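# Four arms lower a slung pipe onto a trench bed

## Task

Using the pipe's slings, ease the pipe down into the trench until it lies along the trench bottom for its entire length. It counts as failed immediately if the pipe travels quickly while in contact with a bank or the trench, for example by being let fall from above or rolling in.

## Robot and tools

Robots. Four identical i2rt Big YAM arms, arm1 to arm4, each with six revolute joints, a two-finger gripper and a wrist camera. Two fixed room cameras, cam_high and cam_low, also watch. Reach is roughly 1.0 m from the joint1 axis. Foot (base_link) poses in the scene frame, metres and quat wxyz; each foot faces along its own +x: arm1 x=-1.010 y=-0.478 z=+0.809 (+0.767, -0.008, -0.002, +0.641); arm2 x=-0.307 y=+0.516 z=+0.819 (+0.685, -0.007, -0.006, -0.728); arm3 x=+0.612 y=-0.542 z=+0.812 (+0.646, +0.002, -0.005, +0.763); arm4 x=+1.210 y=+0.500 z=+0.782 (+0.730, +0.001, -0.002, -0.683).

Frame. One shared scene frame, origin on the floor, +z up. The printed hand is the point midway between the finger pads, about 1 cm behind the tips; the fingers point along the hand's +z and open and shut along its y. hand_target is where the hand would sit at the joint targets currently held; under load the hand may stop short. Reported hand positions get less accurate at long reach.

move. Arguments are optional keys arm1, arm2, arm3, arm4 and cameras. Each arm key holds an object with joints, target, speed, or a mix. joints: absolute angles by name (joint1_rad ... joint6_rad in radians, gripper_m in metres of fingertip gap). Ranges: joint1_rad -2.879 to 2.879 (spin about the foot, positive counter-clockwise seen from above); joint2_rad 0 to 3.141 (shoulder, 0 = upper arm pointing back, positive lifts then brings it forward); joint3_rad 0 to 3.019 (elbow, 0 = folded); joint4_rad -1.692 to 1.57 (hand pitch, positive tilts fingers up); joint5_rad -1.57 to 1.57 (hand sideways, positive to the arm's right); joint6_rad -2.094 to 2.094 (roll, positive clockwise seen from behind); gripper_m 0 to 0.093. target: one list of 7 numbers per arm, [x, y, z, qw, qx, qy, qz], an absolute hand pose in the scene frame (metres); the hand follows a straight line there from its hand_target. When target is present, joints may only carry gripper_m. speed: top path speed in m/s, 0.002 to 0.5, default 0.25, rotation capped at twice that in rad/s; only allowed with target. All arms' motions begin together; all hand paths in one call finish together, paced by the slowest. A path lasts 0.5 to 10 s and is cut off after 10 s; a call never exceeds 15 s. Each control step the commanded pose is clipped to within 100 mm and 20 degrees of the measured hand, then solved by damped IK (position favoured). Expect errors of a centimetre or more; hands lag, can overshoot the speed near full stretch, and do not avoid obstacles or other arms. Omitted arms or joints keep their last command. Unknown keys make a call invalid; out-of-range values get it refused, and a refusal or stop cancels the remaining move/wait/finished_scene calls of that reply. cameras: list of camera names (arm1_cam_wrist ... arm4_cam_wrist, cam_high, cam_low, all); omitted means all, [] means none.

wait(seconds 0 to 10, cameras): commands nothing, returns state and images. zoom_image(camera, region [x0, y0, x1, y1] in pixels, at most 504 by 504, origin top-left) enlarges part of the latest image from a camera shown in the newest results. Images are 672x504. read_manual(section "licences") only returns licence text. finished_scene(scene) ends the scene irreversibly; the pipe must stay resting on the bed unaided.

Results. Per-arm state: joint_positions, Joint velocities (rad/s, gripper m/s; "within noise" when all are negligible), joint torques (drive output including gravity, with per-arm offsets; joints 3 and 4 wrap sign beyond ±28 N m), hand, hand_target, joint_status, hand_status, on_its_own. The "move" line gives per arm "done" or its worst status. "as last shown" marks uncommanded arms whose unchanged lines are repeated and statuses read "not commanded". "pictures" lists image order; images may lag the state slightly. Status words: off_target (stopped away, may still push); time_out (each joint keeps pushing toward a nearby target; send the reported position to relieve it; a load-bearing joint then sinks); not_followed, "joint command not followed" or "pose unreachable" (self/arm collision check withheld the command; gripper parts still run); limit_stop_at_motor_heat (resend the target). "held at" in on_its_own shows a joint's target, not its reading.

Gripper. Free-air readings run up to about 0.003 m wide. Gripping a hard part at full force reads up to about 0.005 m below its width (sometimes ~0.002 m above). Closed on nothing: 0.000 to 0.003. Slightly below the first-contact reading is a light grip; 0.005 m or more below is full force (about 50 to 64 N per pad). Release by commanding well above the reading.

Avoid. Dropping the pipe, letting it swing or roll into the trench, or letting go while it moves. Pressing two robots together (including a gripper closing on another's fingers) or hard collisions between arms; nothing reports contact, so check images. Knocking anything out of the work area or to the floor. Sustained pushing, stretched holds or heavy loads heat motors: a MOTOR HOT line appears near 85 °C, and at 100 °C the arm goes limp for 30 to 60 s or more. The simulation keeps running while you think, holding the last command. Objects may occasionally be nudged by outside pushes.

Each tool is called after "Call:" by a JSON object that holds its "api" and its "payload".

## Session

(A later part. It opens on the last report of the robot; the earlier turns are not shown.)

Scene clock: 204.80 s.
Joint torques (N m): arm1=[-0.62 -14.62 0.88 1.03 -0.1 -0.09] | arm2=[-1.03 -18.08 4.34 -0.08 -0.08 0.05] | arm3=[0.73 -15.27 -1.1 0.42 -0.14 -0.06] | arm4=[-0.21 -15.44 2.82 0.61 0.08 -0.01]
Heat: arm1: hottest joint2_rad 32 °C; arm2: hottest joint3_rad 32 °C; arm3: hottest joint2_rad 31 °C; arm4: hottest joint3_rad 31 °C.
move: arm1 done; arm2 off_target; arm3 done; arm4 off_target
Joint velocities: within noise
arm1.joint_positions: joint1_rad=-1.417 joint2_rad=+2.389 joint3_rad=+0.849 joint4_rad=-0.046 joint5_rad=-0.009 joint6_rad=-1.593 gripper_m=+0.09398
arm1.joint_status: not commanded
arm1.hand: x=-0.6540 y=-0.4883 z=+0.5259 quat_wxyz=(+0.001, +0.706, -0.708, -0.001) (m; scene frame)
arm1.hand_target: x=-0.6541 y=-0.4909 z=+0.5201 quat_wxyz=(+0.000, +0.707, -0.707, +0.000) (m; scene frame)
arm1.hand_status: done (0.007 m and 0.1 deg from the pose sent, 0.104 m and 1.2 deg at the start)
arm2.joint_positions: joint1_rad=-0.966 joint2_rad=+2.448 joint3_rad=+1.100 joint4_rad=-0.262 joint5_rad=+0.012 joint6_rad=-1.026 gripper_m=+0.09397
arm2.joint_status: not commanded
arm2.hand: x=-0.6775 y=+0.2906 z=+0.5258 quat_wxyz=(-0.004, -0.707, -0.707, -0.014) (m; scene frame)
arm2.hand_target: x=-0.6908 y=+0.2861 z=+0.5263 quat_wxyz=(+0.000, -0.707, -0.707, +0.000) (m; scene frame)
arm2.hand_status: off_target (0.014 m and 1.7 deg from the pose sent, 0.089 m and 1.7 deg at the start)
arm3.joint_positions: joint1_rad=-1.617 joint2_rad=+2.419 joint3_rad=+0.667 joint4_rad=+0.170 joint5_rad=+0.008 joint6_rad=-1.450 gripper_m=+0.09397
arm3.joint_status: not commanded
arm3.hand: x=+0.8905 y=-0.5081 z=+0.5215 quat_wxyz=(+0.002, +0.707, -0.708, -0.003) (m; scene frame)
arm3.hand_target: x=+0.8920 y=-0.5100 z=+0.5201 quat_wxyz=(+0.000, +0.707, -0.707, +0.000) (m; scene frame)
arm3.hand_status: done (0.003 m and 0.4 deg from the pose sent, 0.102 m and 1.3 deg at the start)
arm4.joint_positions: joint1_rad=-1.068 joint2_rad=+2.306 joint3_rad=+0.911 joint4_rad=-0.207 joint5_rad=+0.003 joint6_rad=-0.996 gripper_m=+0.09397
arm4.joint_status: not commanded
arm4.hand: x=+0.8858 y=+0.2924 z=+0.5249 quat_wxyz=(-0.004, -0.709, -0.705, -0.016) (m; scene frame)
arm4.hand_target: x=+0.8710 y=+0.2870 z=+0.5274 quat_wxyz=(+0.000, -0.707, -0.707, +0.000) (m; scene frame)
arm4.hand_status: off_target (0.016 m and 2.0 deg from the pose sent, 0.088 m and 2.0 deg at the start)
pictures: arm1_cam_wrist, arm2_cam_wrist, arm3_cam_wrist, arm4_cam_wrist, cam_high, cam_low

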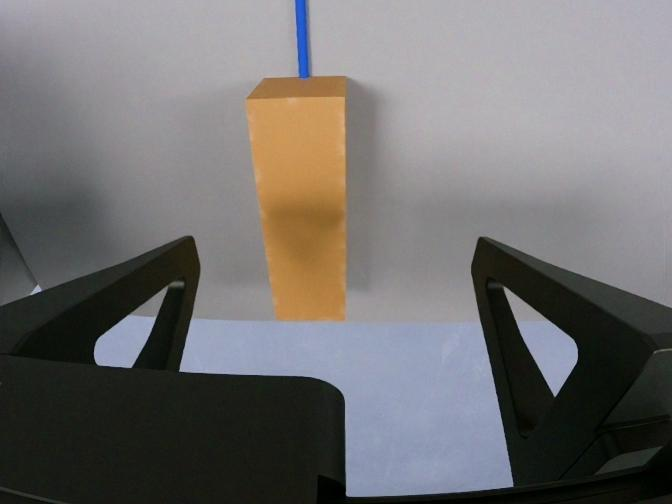

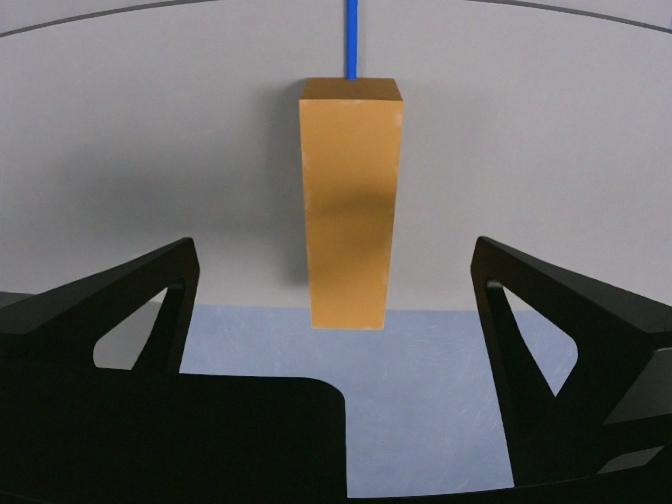

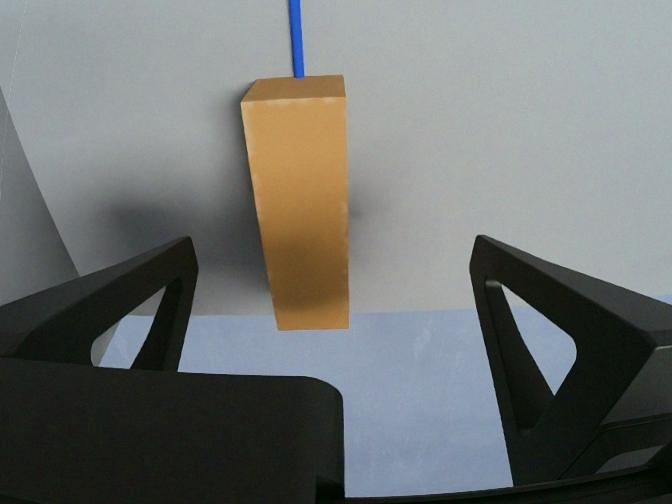

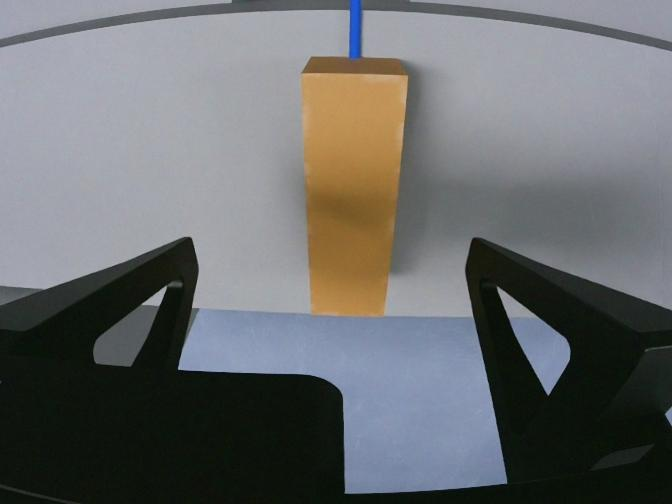

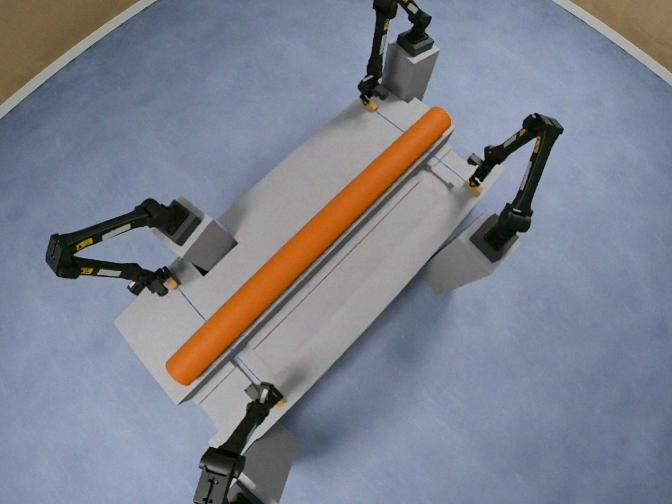

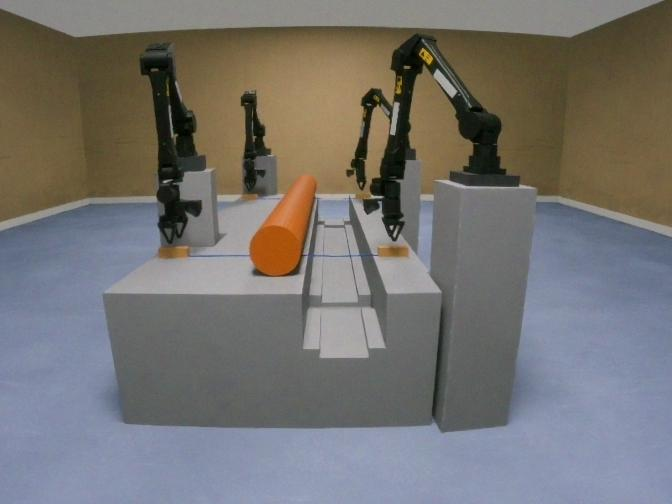

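Call:
{"api": "move", "payload": {"arm1": {"target": [-0.6665, -0.491, 0.480, 0, 0.7071, -0.7071, 0], "speed": 0.1}, "arm2": {"target": [-0.697, 0.286, 0.486, 0, 0.7071, 0.7071, 0], "speed": 0.1}, "arm3": {"target": [0.880, -0.51, 0.485, 0, 0.7071, -0.7071, 0], "speed": 0.1}, "arm4": {"target": [0.865, 0.287, 0.488, 0, 0.7071, 0.7071, 0], "speed": 0.1}}}

Call:
{"api": "zoom_image", "payload": {"camera": "cam_low", "region": [130, 160, 450, 320]}}

Scene clock: 211.53 s.
Joint torques (N m): arm1=[-0.32 -14.86 -0.09 0.92 -0.11 -0.13] | arm2=[-1.67 -18.61 3.86 0.02 -0.09 0.06] | arm3=[1.03 -15.21 -1.65 0.39 -0.15 -0.02] | arm4=[-0.38 -16.15 2.19 0.65 0.07 0]
Heat: arm1: hottest joint2_rad 32 °C; arm2: hottest joint3_rad 32 °C; arm3: hottest joint2_rad 31 °C; arm4: hottest joint3_rad 31 °C.
move: arm1 done; arm2 off_target; arm3 done; arm4 off_target
Joint velocities: within noise
arm1.joint_positions: joint1_rad=-1.417 joint2_rad=+2.509 joint3_rad=+0.880 joint4_rad=+0.046 joint5_rad=-0.009 joint6_rad=-1.594 gripper_m=+0.09398
arm1.joint_status: not commanded
arm1.hand: x=-0.6637 y=-0.4884 z=+0.4860 quat_wxyz=(-0.001, +0.707, -0.707, +0.001) (m; scene frame)
arm1.hand_target: x=-0.6666 y=-0.4909 z=+0.4801 quat_wxyz=(+0.000, +0.707, -0.707, +0.000) (m; scene frame)
arm1.hand_status: done (0.007 m and 0.1 deg from the pose sent, 0.048 m and 0.2 deg at the start)
arm2.joint_positions: joint1_rad=-0.966 joint2_rad=+2.556 joint3_rad=+1.172 joint4_rad=-0.225 joint5_rad=+0.012 joint6_rad=-1.035 gripper_m=+0.09397
arm2.joint_status: not commanded
arm2.hand: x=-0.6822 y=+0.2871 z=+0.4860 quat_wxyz=(-0.004, -0.704, -0.710, -0.014) (m; scene frame)
arm2.hand_target: x=-0.6967 y=+0.2861 z=+0.4863 quat_wxyz=(+0.000, -0.707, -0.707, +0.000) (m; scene frame)
arm2.hand_status: off_target (0.015 m and 1.7 deg from the pose sent, 0.045 m and 1.7 deg at the start)
arm3.joint_positions: joint1_rad=-1.617 joint2_rad=+2.543 joint3_rad=+0.700 joint4_rad=+0.263 joint5_rad=+0.008 joint6_rad=-1.451 gripper_m=+0.09397
arm3.joint_status: not commanded
arm3.hand: x=+0.8787 y=-0.5092 z=+0.4870 quat_wxyz=(+0.002, +0.707, -0.707, -0.002) (m; scene frame)
arm3.hand_target: x=+0.8800 y=-0.5100 z=+0.4850 quat_wxyz=(+0.000, +0.707, -0.707, +0.000) (m; scene frame)
arm3.hand_status: done (0.002 m and 0.4 deg from the pose sent, 0.038 m and 0.4 deg at the start)
arm4.joint_positions: joint1_rad=-1.074 joint2_rad=+2.419 joint3_rad=+0.975 joint4_rad=-0.156 joint5_rad=+0.003 joint6_rad=-1.004 gripper_m=+0.09397
arm4.joint_status: not commanded
arm4.hand: x=+0.8788 y=+0.2906 z=+0.4864 quat_wxyz=(-0.004, -0.708, -0.706, -0.015) (m; scene frame)
arm4.hand_target: x=+0.8651 y=+0.2871 z=+0.4883 quat_wxyz=(+0.000, -0.707, -0.707, +0.000) (m; scene frame)
arm4.hand_status: off_target (0.014 m and 1.8 deg from the pose sent, 0.043 m and 2.0 deg at the start)
pictures: arm1_cam_wrist, arm2_cam_wrist, arm3_cam_wrist, arm4_cam_wrist, cam_high, cam_low

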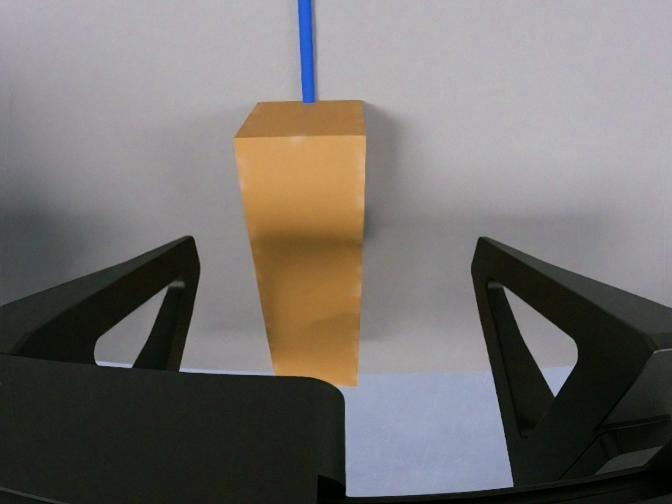

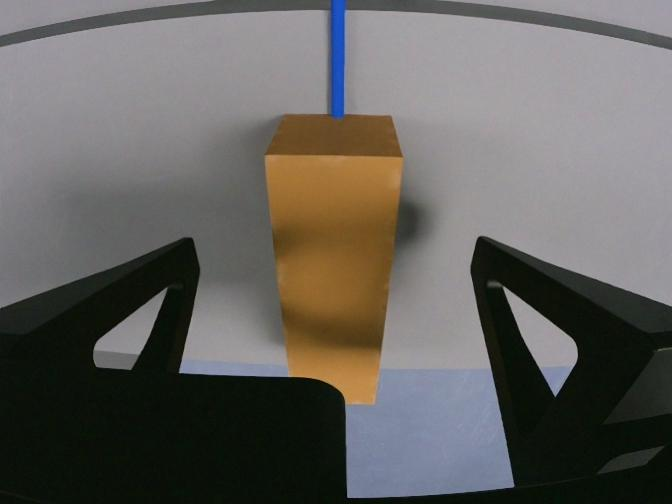

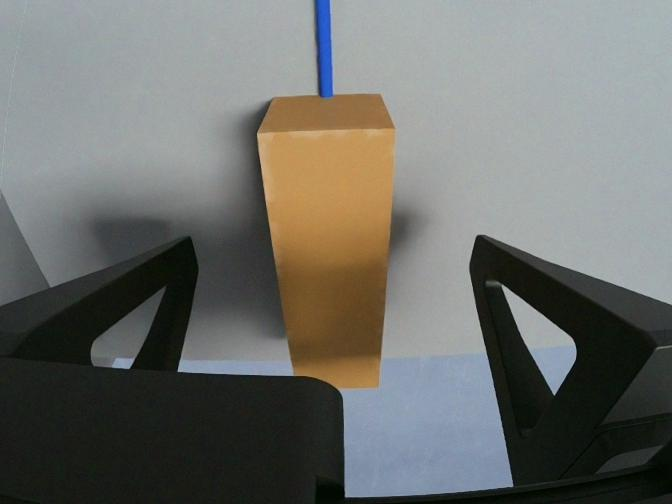

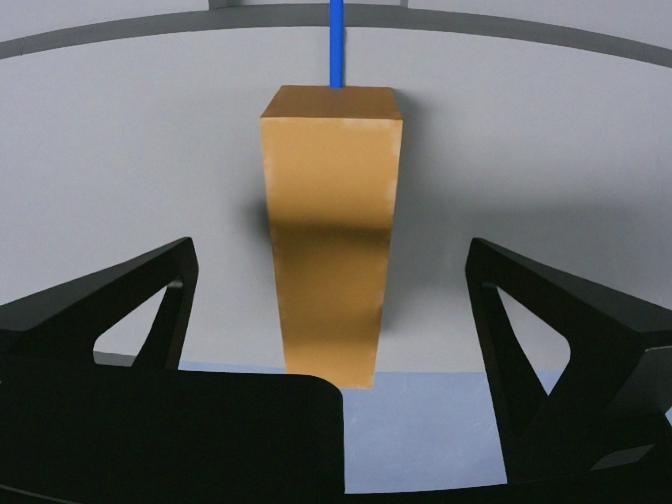

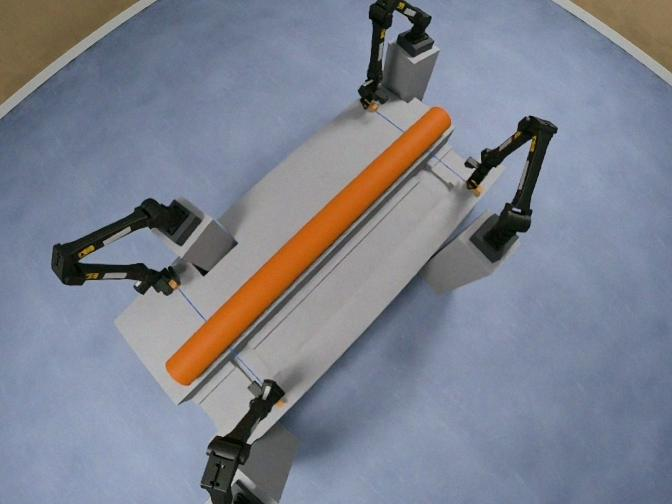

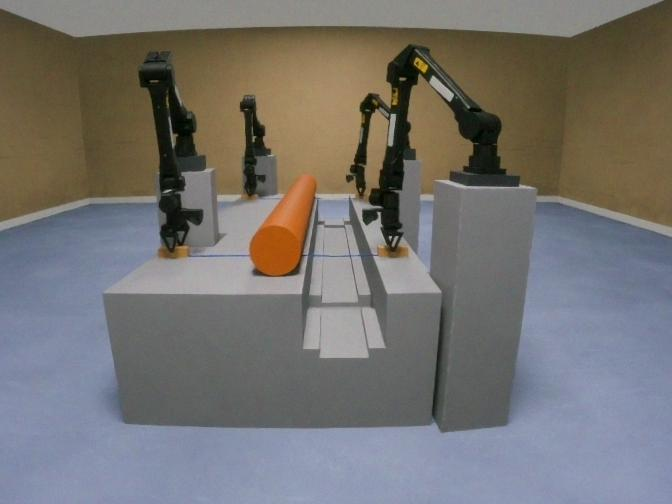

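Scaled by 1.575.

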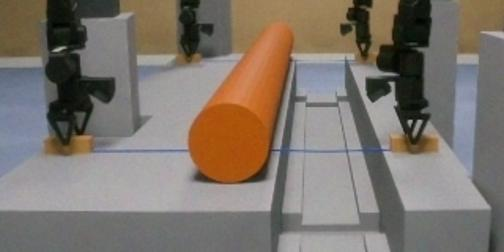

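Call:
{"api": "move", "payload": {"arm1": {"target": [-0.6665, -0.491, 0.474, 0, 0.7071, -0.7071, 0], "speed": 0.1}, "arm2": {"target": [-0.697, 0.286, 0.480, 0, 0.7071, 0.7071, 0], "speed": 0.1}, "arm3": {"target": [0.880, -0.51, 0.479, 0, 0.7071, -0.7071, 0], "speed": 0.1}, "arm4": {"target": [0.865, 0.287, 0.482, 0, 0.7071, 0.7071, 0], "speed": 0.1}, "cameras": []}}

Call:
{"api": "move", "payload": {"arm1": {"joints": {"gripper_m": 0.02}}, "arm2": {"joints": {"gripper_m": 0.02}}, "arm3": {"joints": {"gripper_m": 0.02}}, "arm4": {"joints": {"gripper_m": 0.02}}}}

Scene clock: 224.03 s.
Joint torques (N m): arm1=[-0.26 -13.68 0.27 1.03 -0.12 -0.09] | arm2=[-1.67 -17.73 3.82 0.02 -0.11 0.06] | arm3=[1.03 -14.33 -1.68 0.44 -0.14 -0.01] | arm4=[-0.44 -15.27 2.22 0.64 0.07 0]
Heat: arm1: hottest joint2_rad 32 °C; arm2: hottest joint3_rad 32 °C; arm3: hottest joint2_rad 30 °C; arm4: hottest joint3_rad 30 °C.
move: arm1 off_target; arm2 off_target; arm3 done; arm4 done
Joint velocities: within noise
arm1.joint_positions: joint1_rad=-1.417 joint2_rad=+2.515 joint3_rad=+0.889 joint4_rad=+0.054 joint5_rad=-0.009 joint6_rad=-1.594 gripper_m=+0.09398
arm1.joint_status: not commanded
arm1.hand: x=-0.6590 y=-0.4885 z=+0.4840 quat_wxyz=(-0.004, +0.707, -0.707, +0.004) (m; scene frame)
arm1.hand_target: x=-0.6666 y=-0.4908 z=+0.4744 quat_wxyz=(+0.000, +0.707, -0.707, +0.000) (m; scene frame)
arm1.hand_status: off_target (0.013 m and 0.7 deg from the pose sent, 0.013 m and 0.1 deg at the start)
arm2.joint_positions: joint1_rad=-0.966 joint2_rad=+2.560 joint3_rad=+1.182 joint4_rad=-0.219 joint5_rad=+0.013 joint6_rad=-1.035 gripper_m=+0.09397
arm2.joint_status: not commanded
arm2.hand: x=-0.6875 y=+0.2840 z=+0.4850 quat_wxyz=(-0.002, -0.704, -0.710, -0.007) (m; scene frame)
arm2.hand_target: x=-0.6968 y=+0.2860 z=+0.4803 quat_wxyz=(+0.000, -0.707, -0.707, +0.000) (m; scene frame)
arm2.hand_status: off_target (0.011 m and 1.0 deg from the pose sent, 0.016 m and 1.7 deg at the start)
arm3.joint_positions: joint1_rad=-1.617 joint2_rad=+2.552 joint3_rad=+0.711 joint4_rad=+0.271 joint5_rad=+0.008 joint6_rad=-1.451 gripper_m=+0.09397
arm3.joint_status: not commanded
arm3.hand: x=+0.8837 y=-0.5086 z=+0.4836 quat_wxyz=(-0.002, +0.707, -0.707, +0.001) (m; scene frame)
arm3.hand_target: x=+0.8798 y=-0.5100 z=+0.4791 quat_wxyz=(+0.000, +0.707, -0.707, +0.000) (m; scene frame)
arm3.hand_status: done (0.006 m and 0.3 deg from the pose sent, 0.008 m and 0.4 deg at the start)
arm4.joint_positions: joint1_rad=-1.074 joint2_rad=+2.425 joint3_rad=+0.983 joint4_rad=-0.146 joint5_rad=+0.003 joint6_rad=-1.005 gripper_m=+0.09397
arm4.joint_status: not commanded
arm4.hand: x=+0.8747 y=+0.2880 z=+0.4844 quat_wxyz=(-0.003, -0.708, -0.706, -0.009) (m; scene frame)
arm4.hand_target: x=+0.8652 y=+0.2871 z=+0.4822 quat_wxyz=(+0.000, -0.707, -0.707, +0.000) (m; scene frame)
arm4.hand_status: done (0.010 m and 1.1 deg from the pose sent, 0.015 m and 1.8 deg at the start)
pictures: none
No camera images: "cameras" was empty.

Scene clock: 224.70 s.
Joint torques (N m): arm1=[-0.26 -13.74 0.1 0.95 -0.05 -0.06] | arm2=[-1.67 -17.67 3.89 0.01 -0.07 0.06] | arm3=[1.08 -14.39 -1.68 0.42 -0.16 -0.01] | arm4=[-0.44 -15.27 2.19 0.62 0.1 0]
Heat: arm1: hottest joint2_rad 32 °C; arm2: hottest joint3_rad 32 °C; arm3: hottest joint2_rad 30 °C; arm4: hottest joint3_rad 30 °C.
move: arm1 off_target; arm2 off_target; arm3 off_target; arm4 off_target
Joint velocities: within noise
arm1.joint_positions: joint1_rad=-1.417 joint2_rad=+2.515 joint3_rad=+0.889 joint4_rad=+0.055 joint5_rad=-0.009 joint6_rad=-1.594 gripper_m=+0.03267
arm1.joint_status: gripper_m off_target (ended at +0.03271, target +0.02000)
arm1.hand: x=-0.6589 y=-0.4885 z=+0.4839 quat_wxyz=(-0.005, +0.707, -0.707, +0.005) (m; scene frame)
arm1.hand_target: x=-0.6666 y=-0.4908 z=+0.4744 quat_wxyz=(+0.000, +0.707, -0.707, +0.000) (m; scene frame)
arm1.hand_status: not commanded
arm2.joint_positions: joint1_rad=-0.966 joint2_rad=+2.560 joint3_rad=+1.182 joint4_rad=-0.218 joint5_rad=+0.012 joint6_rad=-1.036 gripper_m=+0.03373
arm2.joint_status: gripper_m off_target (ended at +0.03376, target +0.02000)
arm2.hand: x=-0.6876 y=+0.2838 z=+0.4850 quat_wxyz=(-0.003, -0.704, -0.710, -0.007) (m; scene frame)
arm2.hand_target: x=-0.6969 y=+0.2860 z=+0.4803 quat_wxyz=(+0.000, -0.707, -0.707, +0.000) (m; scene frame)
arm2.hand_status: not commanded
arm3.joint_positions: joint1_rad=-1.617 joint2_rad=+2.552 joint3_rad=+0.711 joint4_rad=+0.271 joint5_rad=+0.008 joint6_rad=-1.451 gripper_m=+0.03394
arm3.joint_status: gripper_m off_target (ended at +0.03397, target +0.02000)
arm3.hand: x=+0.8838 y=-0.5085 z=+0.4836 quat_wxyz=(-0.002, +0.707, -0.707, +0.001) (m; scene frame)
arm3.hand_target: x=+0.8799 y=-0.5100 z=+0.4792 quat_wxyz=(+0.000, +0.707, -0.707, +0.000) (m; scene frame)
arm3.hand_status: not commanded
arm4.joint_positions: joint1_rad=-1.074 joint2_rad=+2.425 joint3_rad=+0.983 joint4_rad=-0.145 joint5_rad=+0.003 joint6_rad=-1.006 gripper_m=+0.03410
arm4.joint_status: gripper_m off_target (ended at +0.03414, target +0.02000)
arm4.hand: x=+0.8746 y=+0.2878 z=+0.4844 quat_wxyz=(-0.003, -0.708, -0.706, -0.009) (m; scene frame)
arm4.hand_target: x=+0.8652 y=+0.2871 z=+0.4822 quat_wxyz=(+0.000, -0.707, -0.707, +0.000) (m; scene frame)
arm4.hand_status: not commanded
pictures: arm1_cam_wrist, arm2_cam_wrist, arm3_cam_wrist, arm4_cam_wrist, cam_high, cam_low

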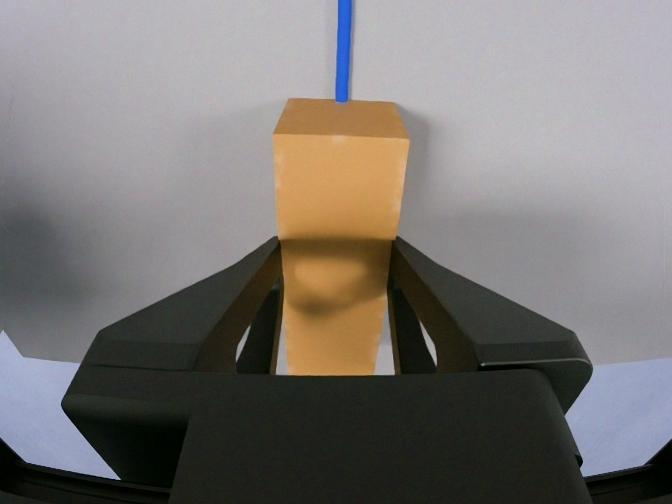

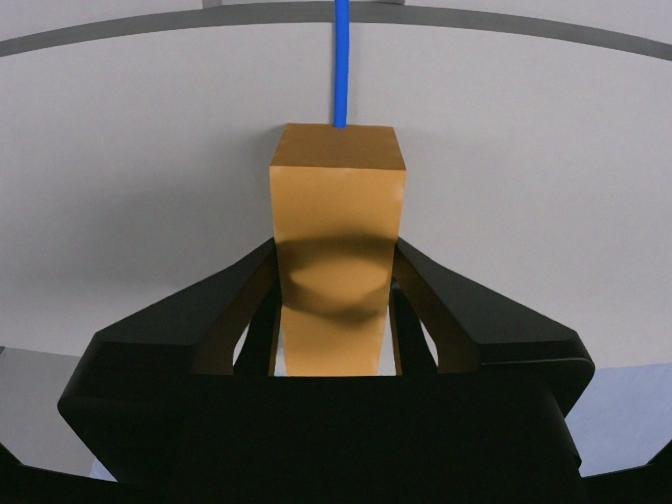

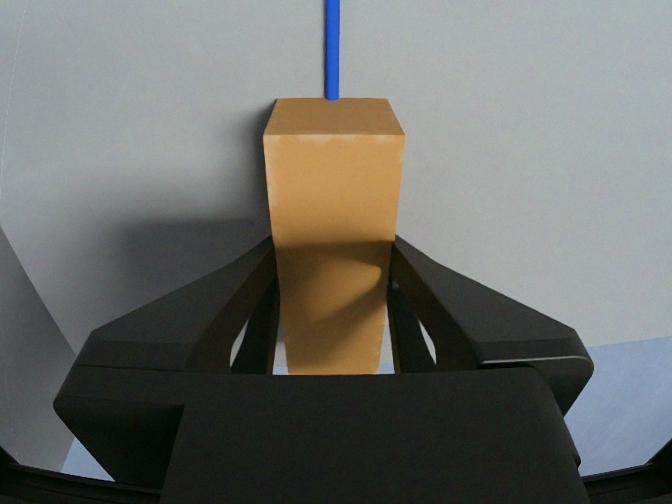

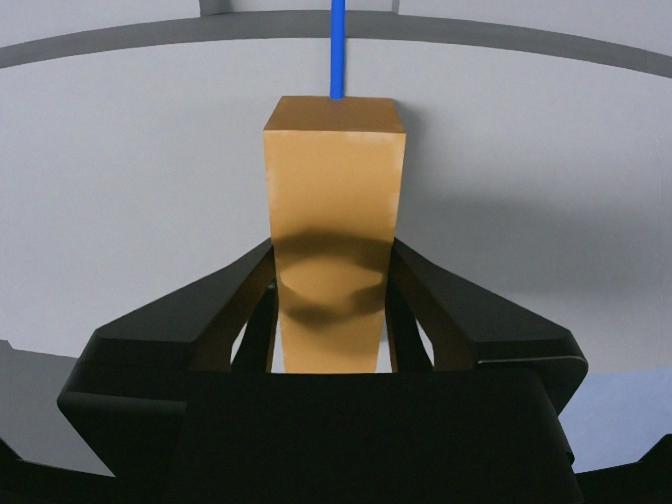

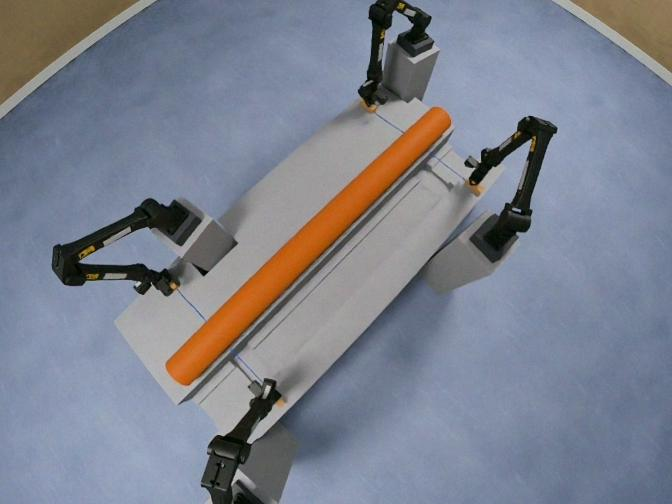

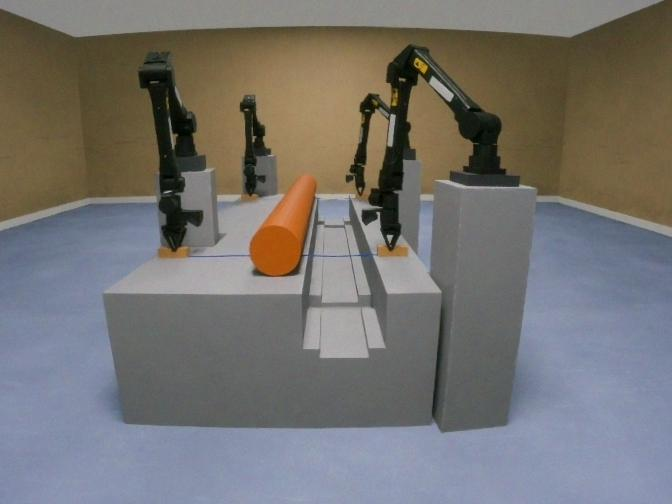

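Call:
{"api": "move", "payload": {"arm1": {"target": [-0.6665, -0.40, 0.65, 0, 0.7071, -0.7071, 0], "speed": 0.15}, "arm2": {"target": [-0.697, 0.20, 0.65, 0, 0.7071, 0.7071, 0], "speed": 0.15}, "arm3": {"target": [0.880, -0.41, 0.65, 0, 0.7071, -0.7071, 0], "speed": 0.15}, "arm4": {"target": [0.865, 0.19, 0.65, 0, 0.7071, 0.7071, 0], "speed": 0.15}}}

Call:
{"api": "zoom_image", "payload": {"camera": "cam_low", "region": [100, 130, 460, 380]}}

Scene clock: 255.50 s.
Joint torques (N m): arm1=[0.62 -15.09 2.48 0.12 -0.16 0.14] | arm2=[0.21 -19.84 7.21 -0.88 -0.16 0.23] | arm3=[1.61 -14.1 1.74 -0.35 -0.26 0.11] | arm4=[0.73 -17.44 6.22 -0.29 0.1 0.31]
Heat: arm1: hottest joint2_rad 32 °C; arm2: hottest joint2_rad 32 °C; arm3: hottest joint2_rad 31 °C; arm4: hottest joint2_rad 30 °C.
move: arm1 done; arm2 off_target; arm3 done; arm4 off_target
Joint velocities: within noise
arm1.joint_positions: joint1_rad=-1.172 joint2_rad=+2.001 joint3_rad=+0.731 joint4_rad=-0.302 joint5_rad=-0.011 joint6_rad=-1.356 gripper_m=+0.03267
arm1.joint_status: not commanded
arm1.hand: x=-0.6629 y=-0.4008 z=+0.6484 quat_wxyz=(-0.004, +0.709, -0.705, +0.003) (m; scene frame)
arm1.hand_target: x=-0.6665 y=-0.4000 z=+0.6500 quat_wxyz=(+0.000, +0.707, -0.707, +0.000) (m; scene frame)
arm1.hand_status: done (0.004 m and 0.6 deg from the pose sent, 0.188 m and 0.7 deg at the start)
arm2.joint_positions: joint1_rad=-0.838 joint2_rad=+2.215 joint3_rad=+1.172 joint4_rad=-0.556 joint5_rad=+0.012 joint6_rad=-0.897 gripper_m=+0.03375
arm2.joint_status: not commanded
arm2.hand: x=-0.6918 y=+0.2104 z=+0.6423 quat_wxyz=(-0.001, -0.708, -0.706, -0.008) (m; scene frame)
arm2.hand_target: x=-0.6968 y=+0.2000 z=+0.6500 quat_wxyz=(+0.000, -0.707, -0.707, +0.000) (m; scene frame)
arm2.hand_status: off_target (0.014 m and 0.9 deg from the pose sent, 0.185 m and 1.0 deg at the start)
arm3.joint_positions: joint1_rad=-1.279 joint2_rad=+1.956 joint3_rad=+0.574 joint4_rad=-0.192 joint5_rad=+0.008 joint6_rad=-1.118 gripper_m=+0.03394
arm3.joint_status: not commanded
arm3.hand: x=+0.8806 y=-0.4110 z=+0.6488 quat_wxyz=(-0.002, +0.709, -0.706, +0.001) (m; scene frame)
arm3.hand_target: x=+0.8800 y=-0.4101 z=+0.6500 quat_wxyz=(+0.000, +0.707, -0.707, +0.000) (m; scene frame)
arm3.hand_status: done (0.002 m and 0.3 deg from the pose sent, 0.193 m and 0.3 deg at the start)
arm4.joint_positions: joint1_rad=-0.909 joint2_rad=+2.064 joint3_rad=+1.020 joint4_rad=-0.559 joint5_rad=+0.003 joint6_rad=-0.851 gripper_m=+0.03411
arm4.joint_status: not commanded
arm4.hand: x=+0.8777 y=+0.2040 z=+0.6371 quat_wxyz=(-0.002, -0.704, -0.710, -0.017) (m; scene frame)
arm4.hand_target: x=+0.8653 y=+0.1903 z=+0.6502 quat_wxyz=(+0.000, -0.707, -0.707, +0.000) (m; scene frame)
arm4.hand_status: off_target (0.023 m and 2.0 deg from the pose sent, 0.193 m and 1.1 deg at the start)
pictures: arm1_cam_wrist, arm2_cam_wrist, arm3_cam_wrist, arm4_cam_wrist, cam_high, cam_low

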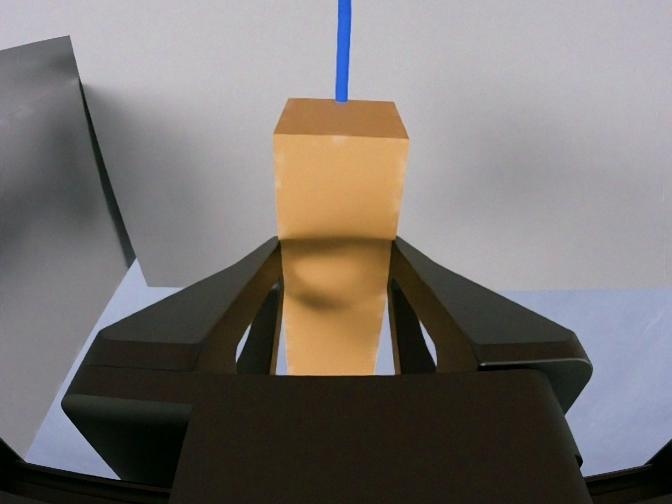

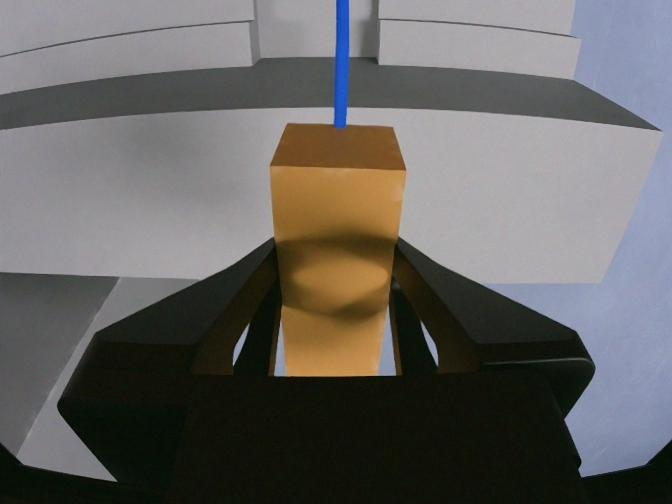

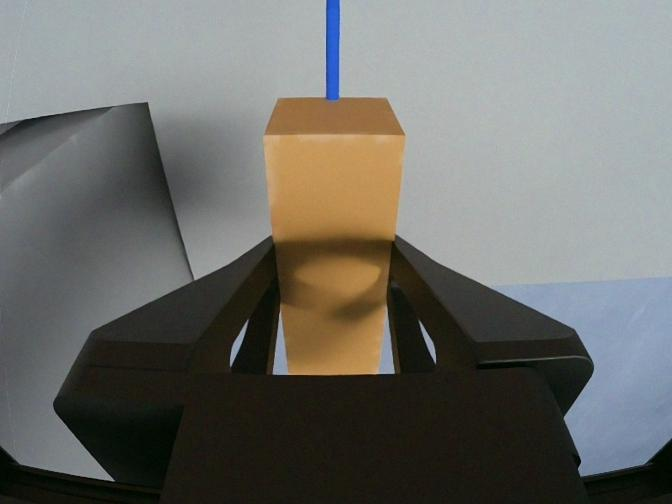

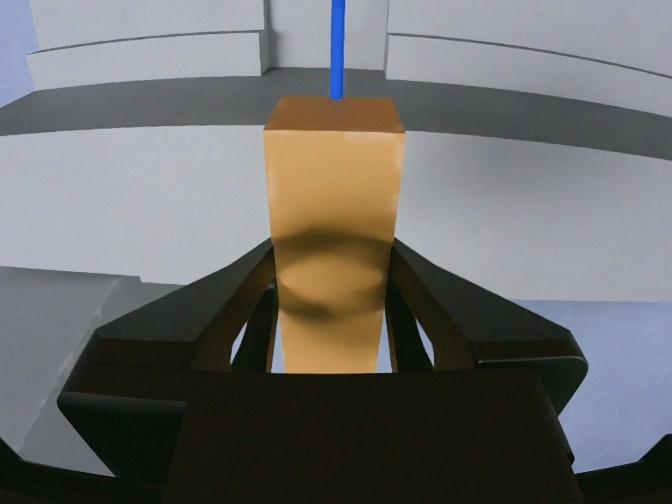

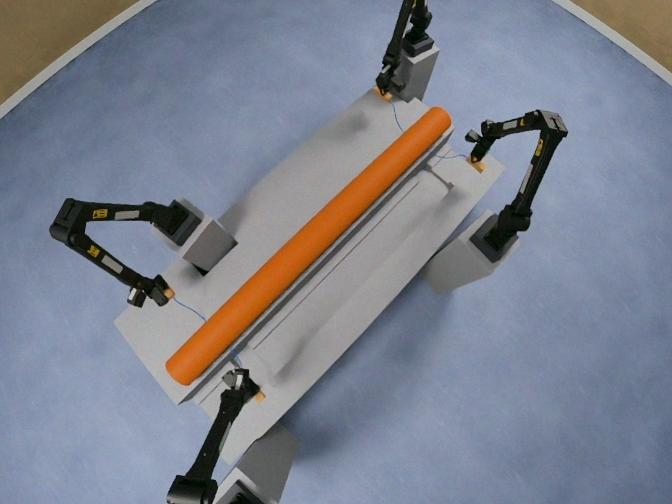

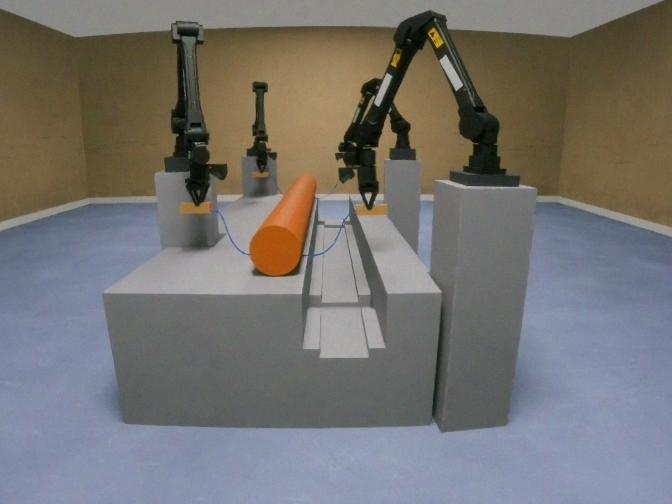

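Scaled by 1.400.

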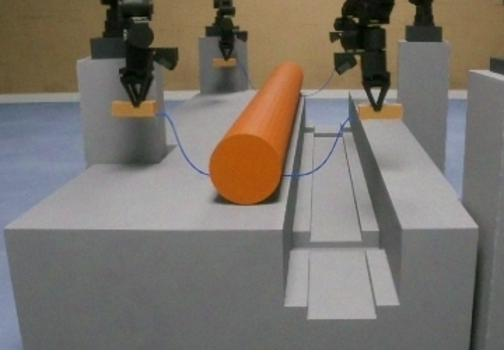

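Call:
{"api": "move", "payload": {"arm1": {"target": [-0.6665, -0.40, 0.77, 0, 0.7071, -0.7071, 0], "speed": 0.07}, "arm2": {"target": [-0.697, 0.20, 0.77, 0, 0.7071, 0.7071, 0], "speed": 0.07}, "arm3": {"target": [0.880, -0.41, 0.77, 0, 0.7071, -0.7071, 0], "speed": 0.07}, "arm4": {"target": [0.865, 0.19, 0.77, 0, 0.7071, 0.7071, 0], "speed": 0.07}}}

Call:
{"api": "zoom_image", "payload": {"camera": "cam_low", "region": [100, 130, 460, 380]}}

Scene clock: 261.87 s.
Joint torques (N m): arm1=[-3.6 -17.73 6.17 -1.09 1.53 0] | arm2=[-3.43 -26.23 8.24 -3.36 1.02 0.11] | arm3=[-1.26 -16.56 5.44 -2.09 1.23 -0.02] | arm4=[-2.2 -23.82 7.01 -2.73 0.87 0.13]
Heat: arm1: hottest joint2_rad 32 °C; arm2: hottest joint2_rad 32 °C; arm3: hottest joint2_rad 31 °C; arm4: hottest joint2_rad 30 °C.
move: arm1 off_target; arm2 off_target; arm3 off_target; arm4 off_target
Joint velocities: within noise
arm1.joint_positions: joint1_rad=-1.130 joint2_rad=+1.716 joint3_rad=+0.723 joint4_rad=-0.628 joint5_rad=-0.049 joint6_rad=-1.346 gripper_m=+0.03267
arm1.joint_status: not commanded
arm1.hand: x=-0.6831 y=-0.3829 z=+0.7424 quat_wxyz=(+0.008, +0.720, -0.694, -0.026) (m; scene frame)
arm1.hand_target: x=-0.6675 y=-0.3993 z=+0.7678 quat_wxyz=(+0.000, +0.707, -0.707, +0.000) (m; scene frame)
arm1.hand_status: off_target (0.036 m and 3.7 deg from the pose sent, 0.122 m and 0.6 deg at the start)
arm2.joint_positions: joint1_rad=-0.786 joint2_rad=+2.054 joint3_rad=+1.172 joint4_rad=-0.732 joint5_rad=-0.016 joint6_rad=-0.882 gripper_m=+0.03375
arm2.joint_status: not commanded
arm2.hand: x=-0.6732 y=+0.1882 z=+0.7197 quat_wxyz=(-0.015, -0.695, -0.719, -0.014) (m; scene frame)
arm2.hand_target: x=-0.6957 y=+0.1998 z=+0.7664 quat_wxyz=(+0.000, -0.707, -0.707, +0.000) (m; scene frame)
arm2.hand_status: off_target (0.057 m and 3.0 deg from the pose sent, 0.128 m and 0.9 deg at the start)
arm3.joint_positions: joint1_rad=-1.240 joint2_rad=+1.600 joint3_rad=+0.572 joint4_rad=-0.577 joint5_rad=-0.026 joint6_rad=-1.102 gripper_m=+0.03394
arm3.joint_status: not commanded
arm3.hand: x=+0.8647 y=-0.4005 z=+0.7484 quat_wxyz=(+0.008, +0.716, -0.697, -0.020) (m; scene frame)
arm3.hand_target: x=+0.8794 y=-0.4095 z=+0.7681 quat_wxyz=(+0.000, +0.707, -0.707, +0.000) (m; scene frame)
arm3.hand_status: off_target (0.028 m and 2.9 deg from the pose sent, 0.121 m and 0.3 deg at the start)
arm4.joint_positions: joint1_rad=-0.863 joint2_rad=+1.898 joint3_rad=+1.057 joint4_rad=-0.763 joint5_rad=-0.018 joint6_rad=-0.832 gripper_m=+0.03412
arm4.joint_status: not commanded
arm4.hand: x=+0.8871 y=+0.1804 z=+0.7180 quat_wxyz=(-0.012, -0.694, -0.719, -0.018) (m; scene frame)
arm4.hand_target: x=+0.8664 y=+0.1898 z=+0.7658 quat_wxyz=(+0.000, -0.707, -0.707, +0.001) (m; scene frame)
arm4.hand_status: off_target (0.057 m and 3.2 deg from the pose sent, 0.134 m and 2.0 deg at the start)
pictures: arm1_cam_wrist, arm2_cam_wrist, arm3_cam_wrist, arm4_cam_wrist, cam_high, cam_low

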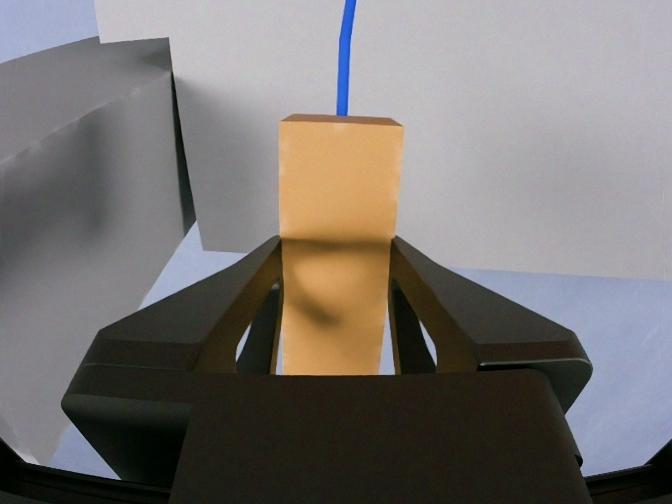

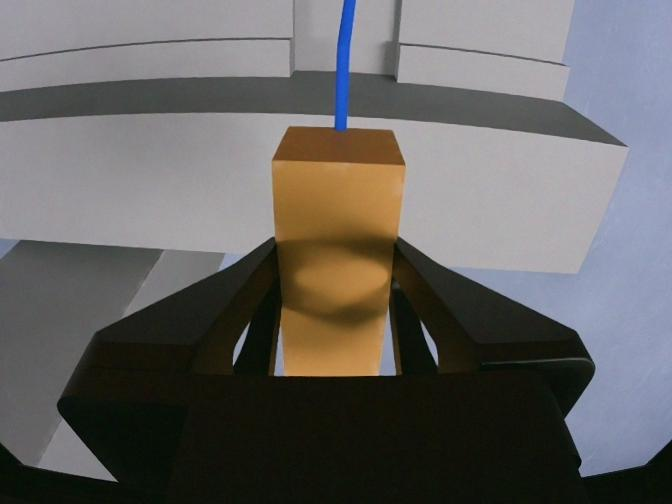

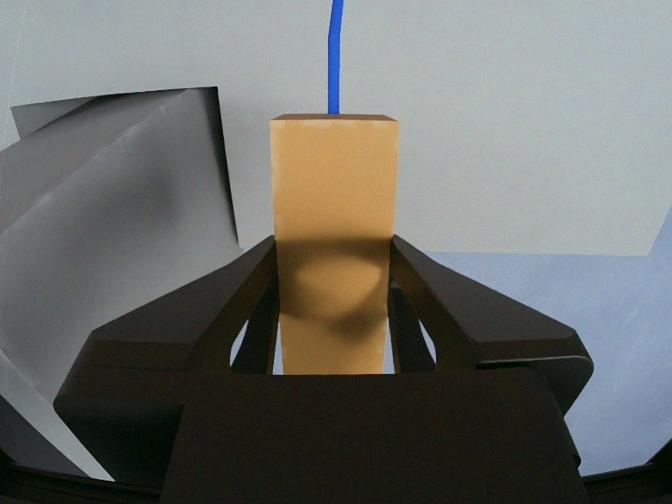

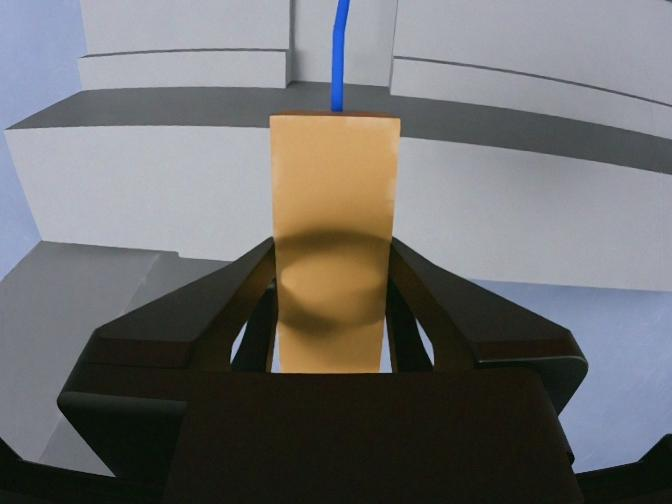

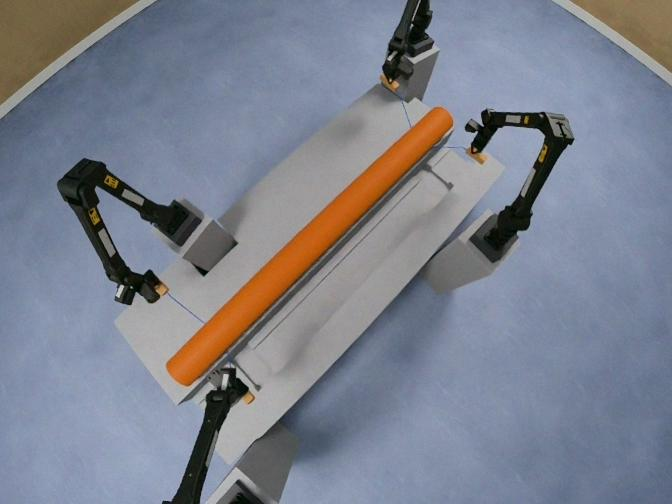

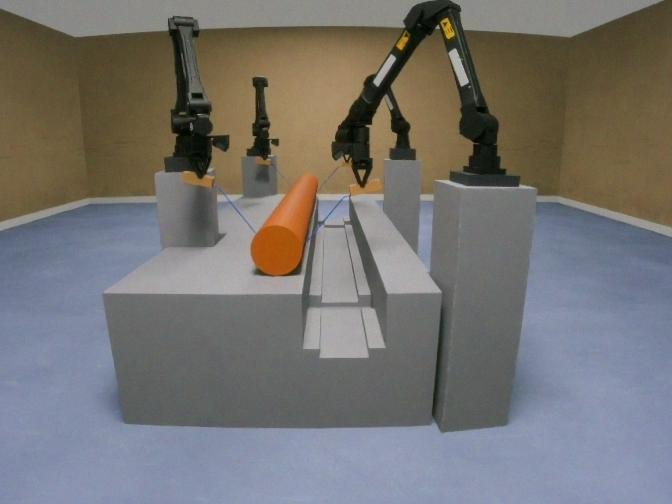

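Scaled by 1.400.

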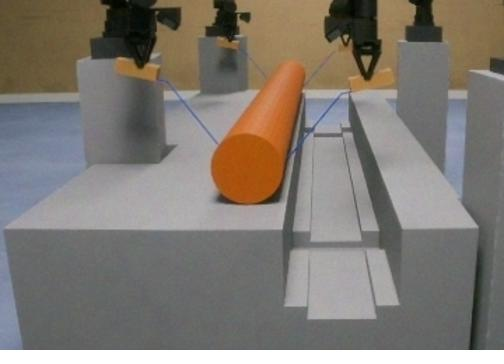

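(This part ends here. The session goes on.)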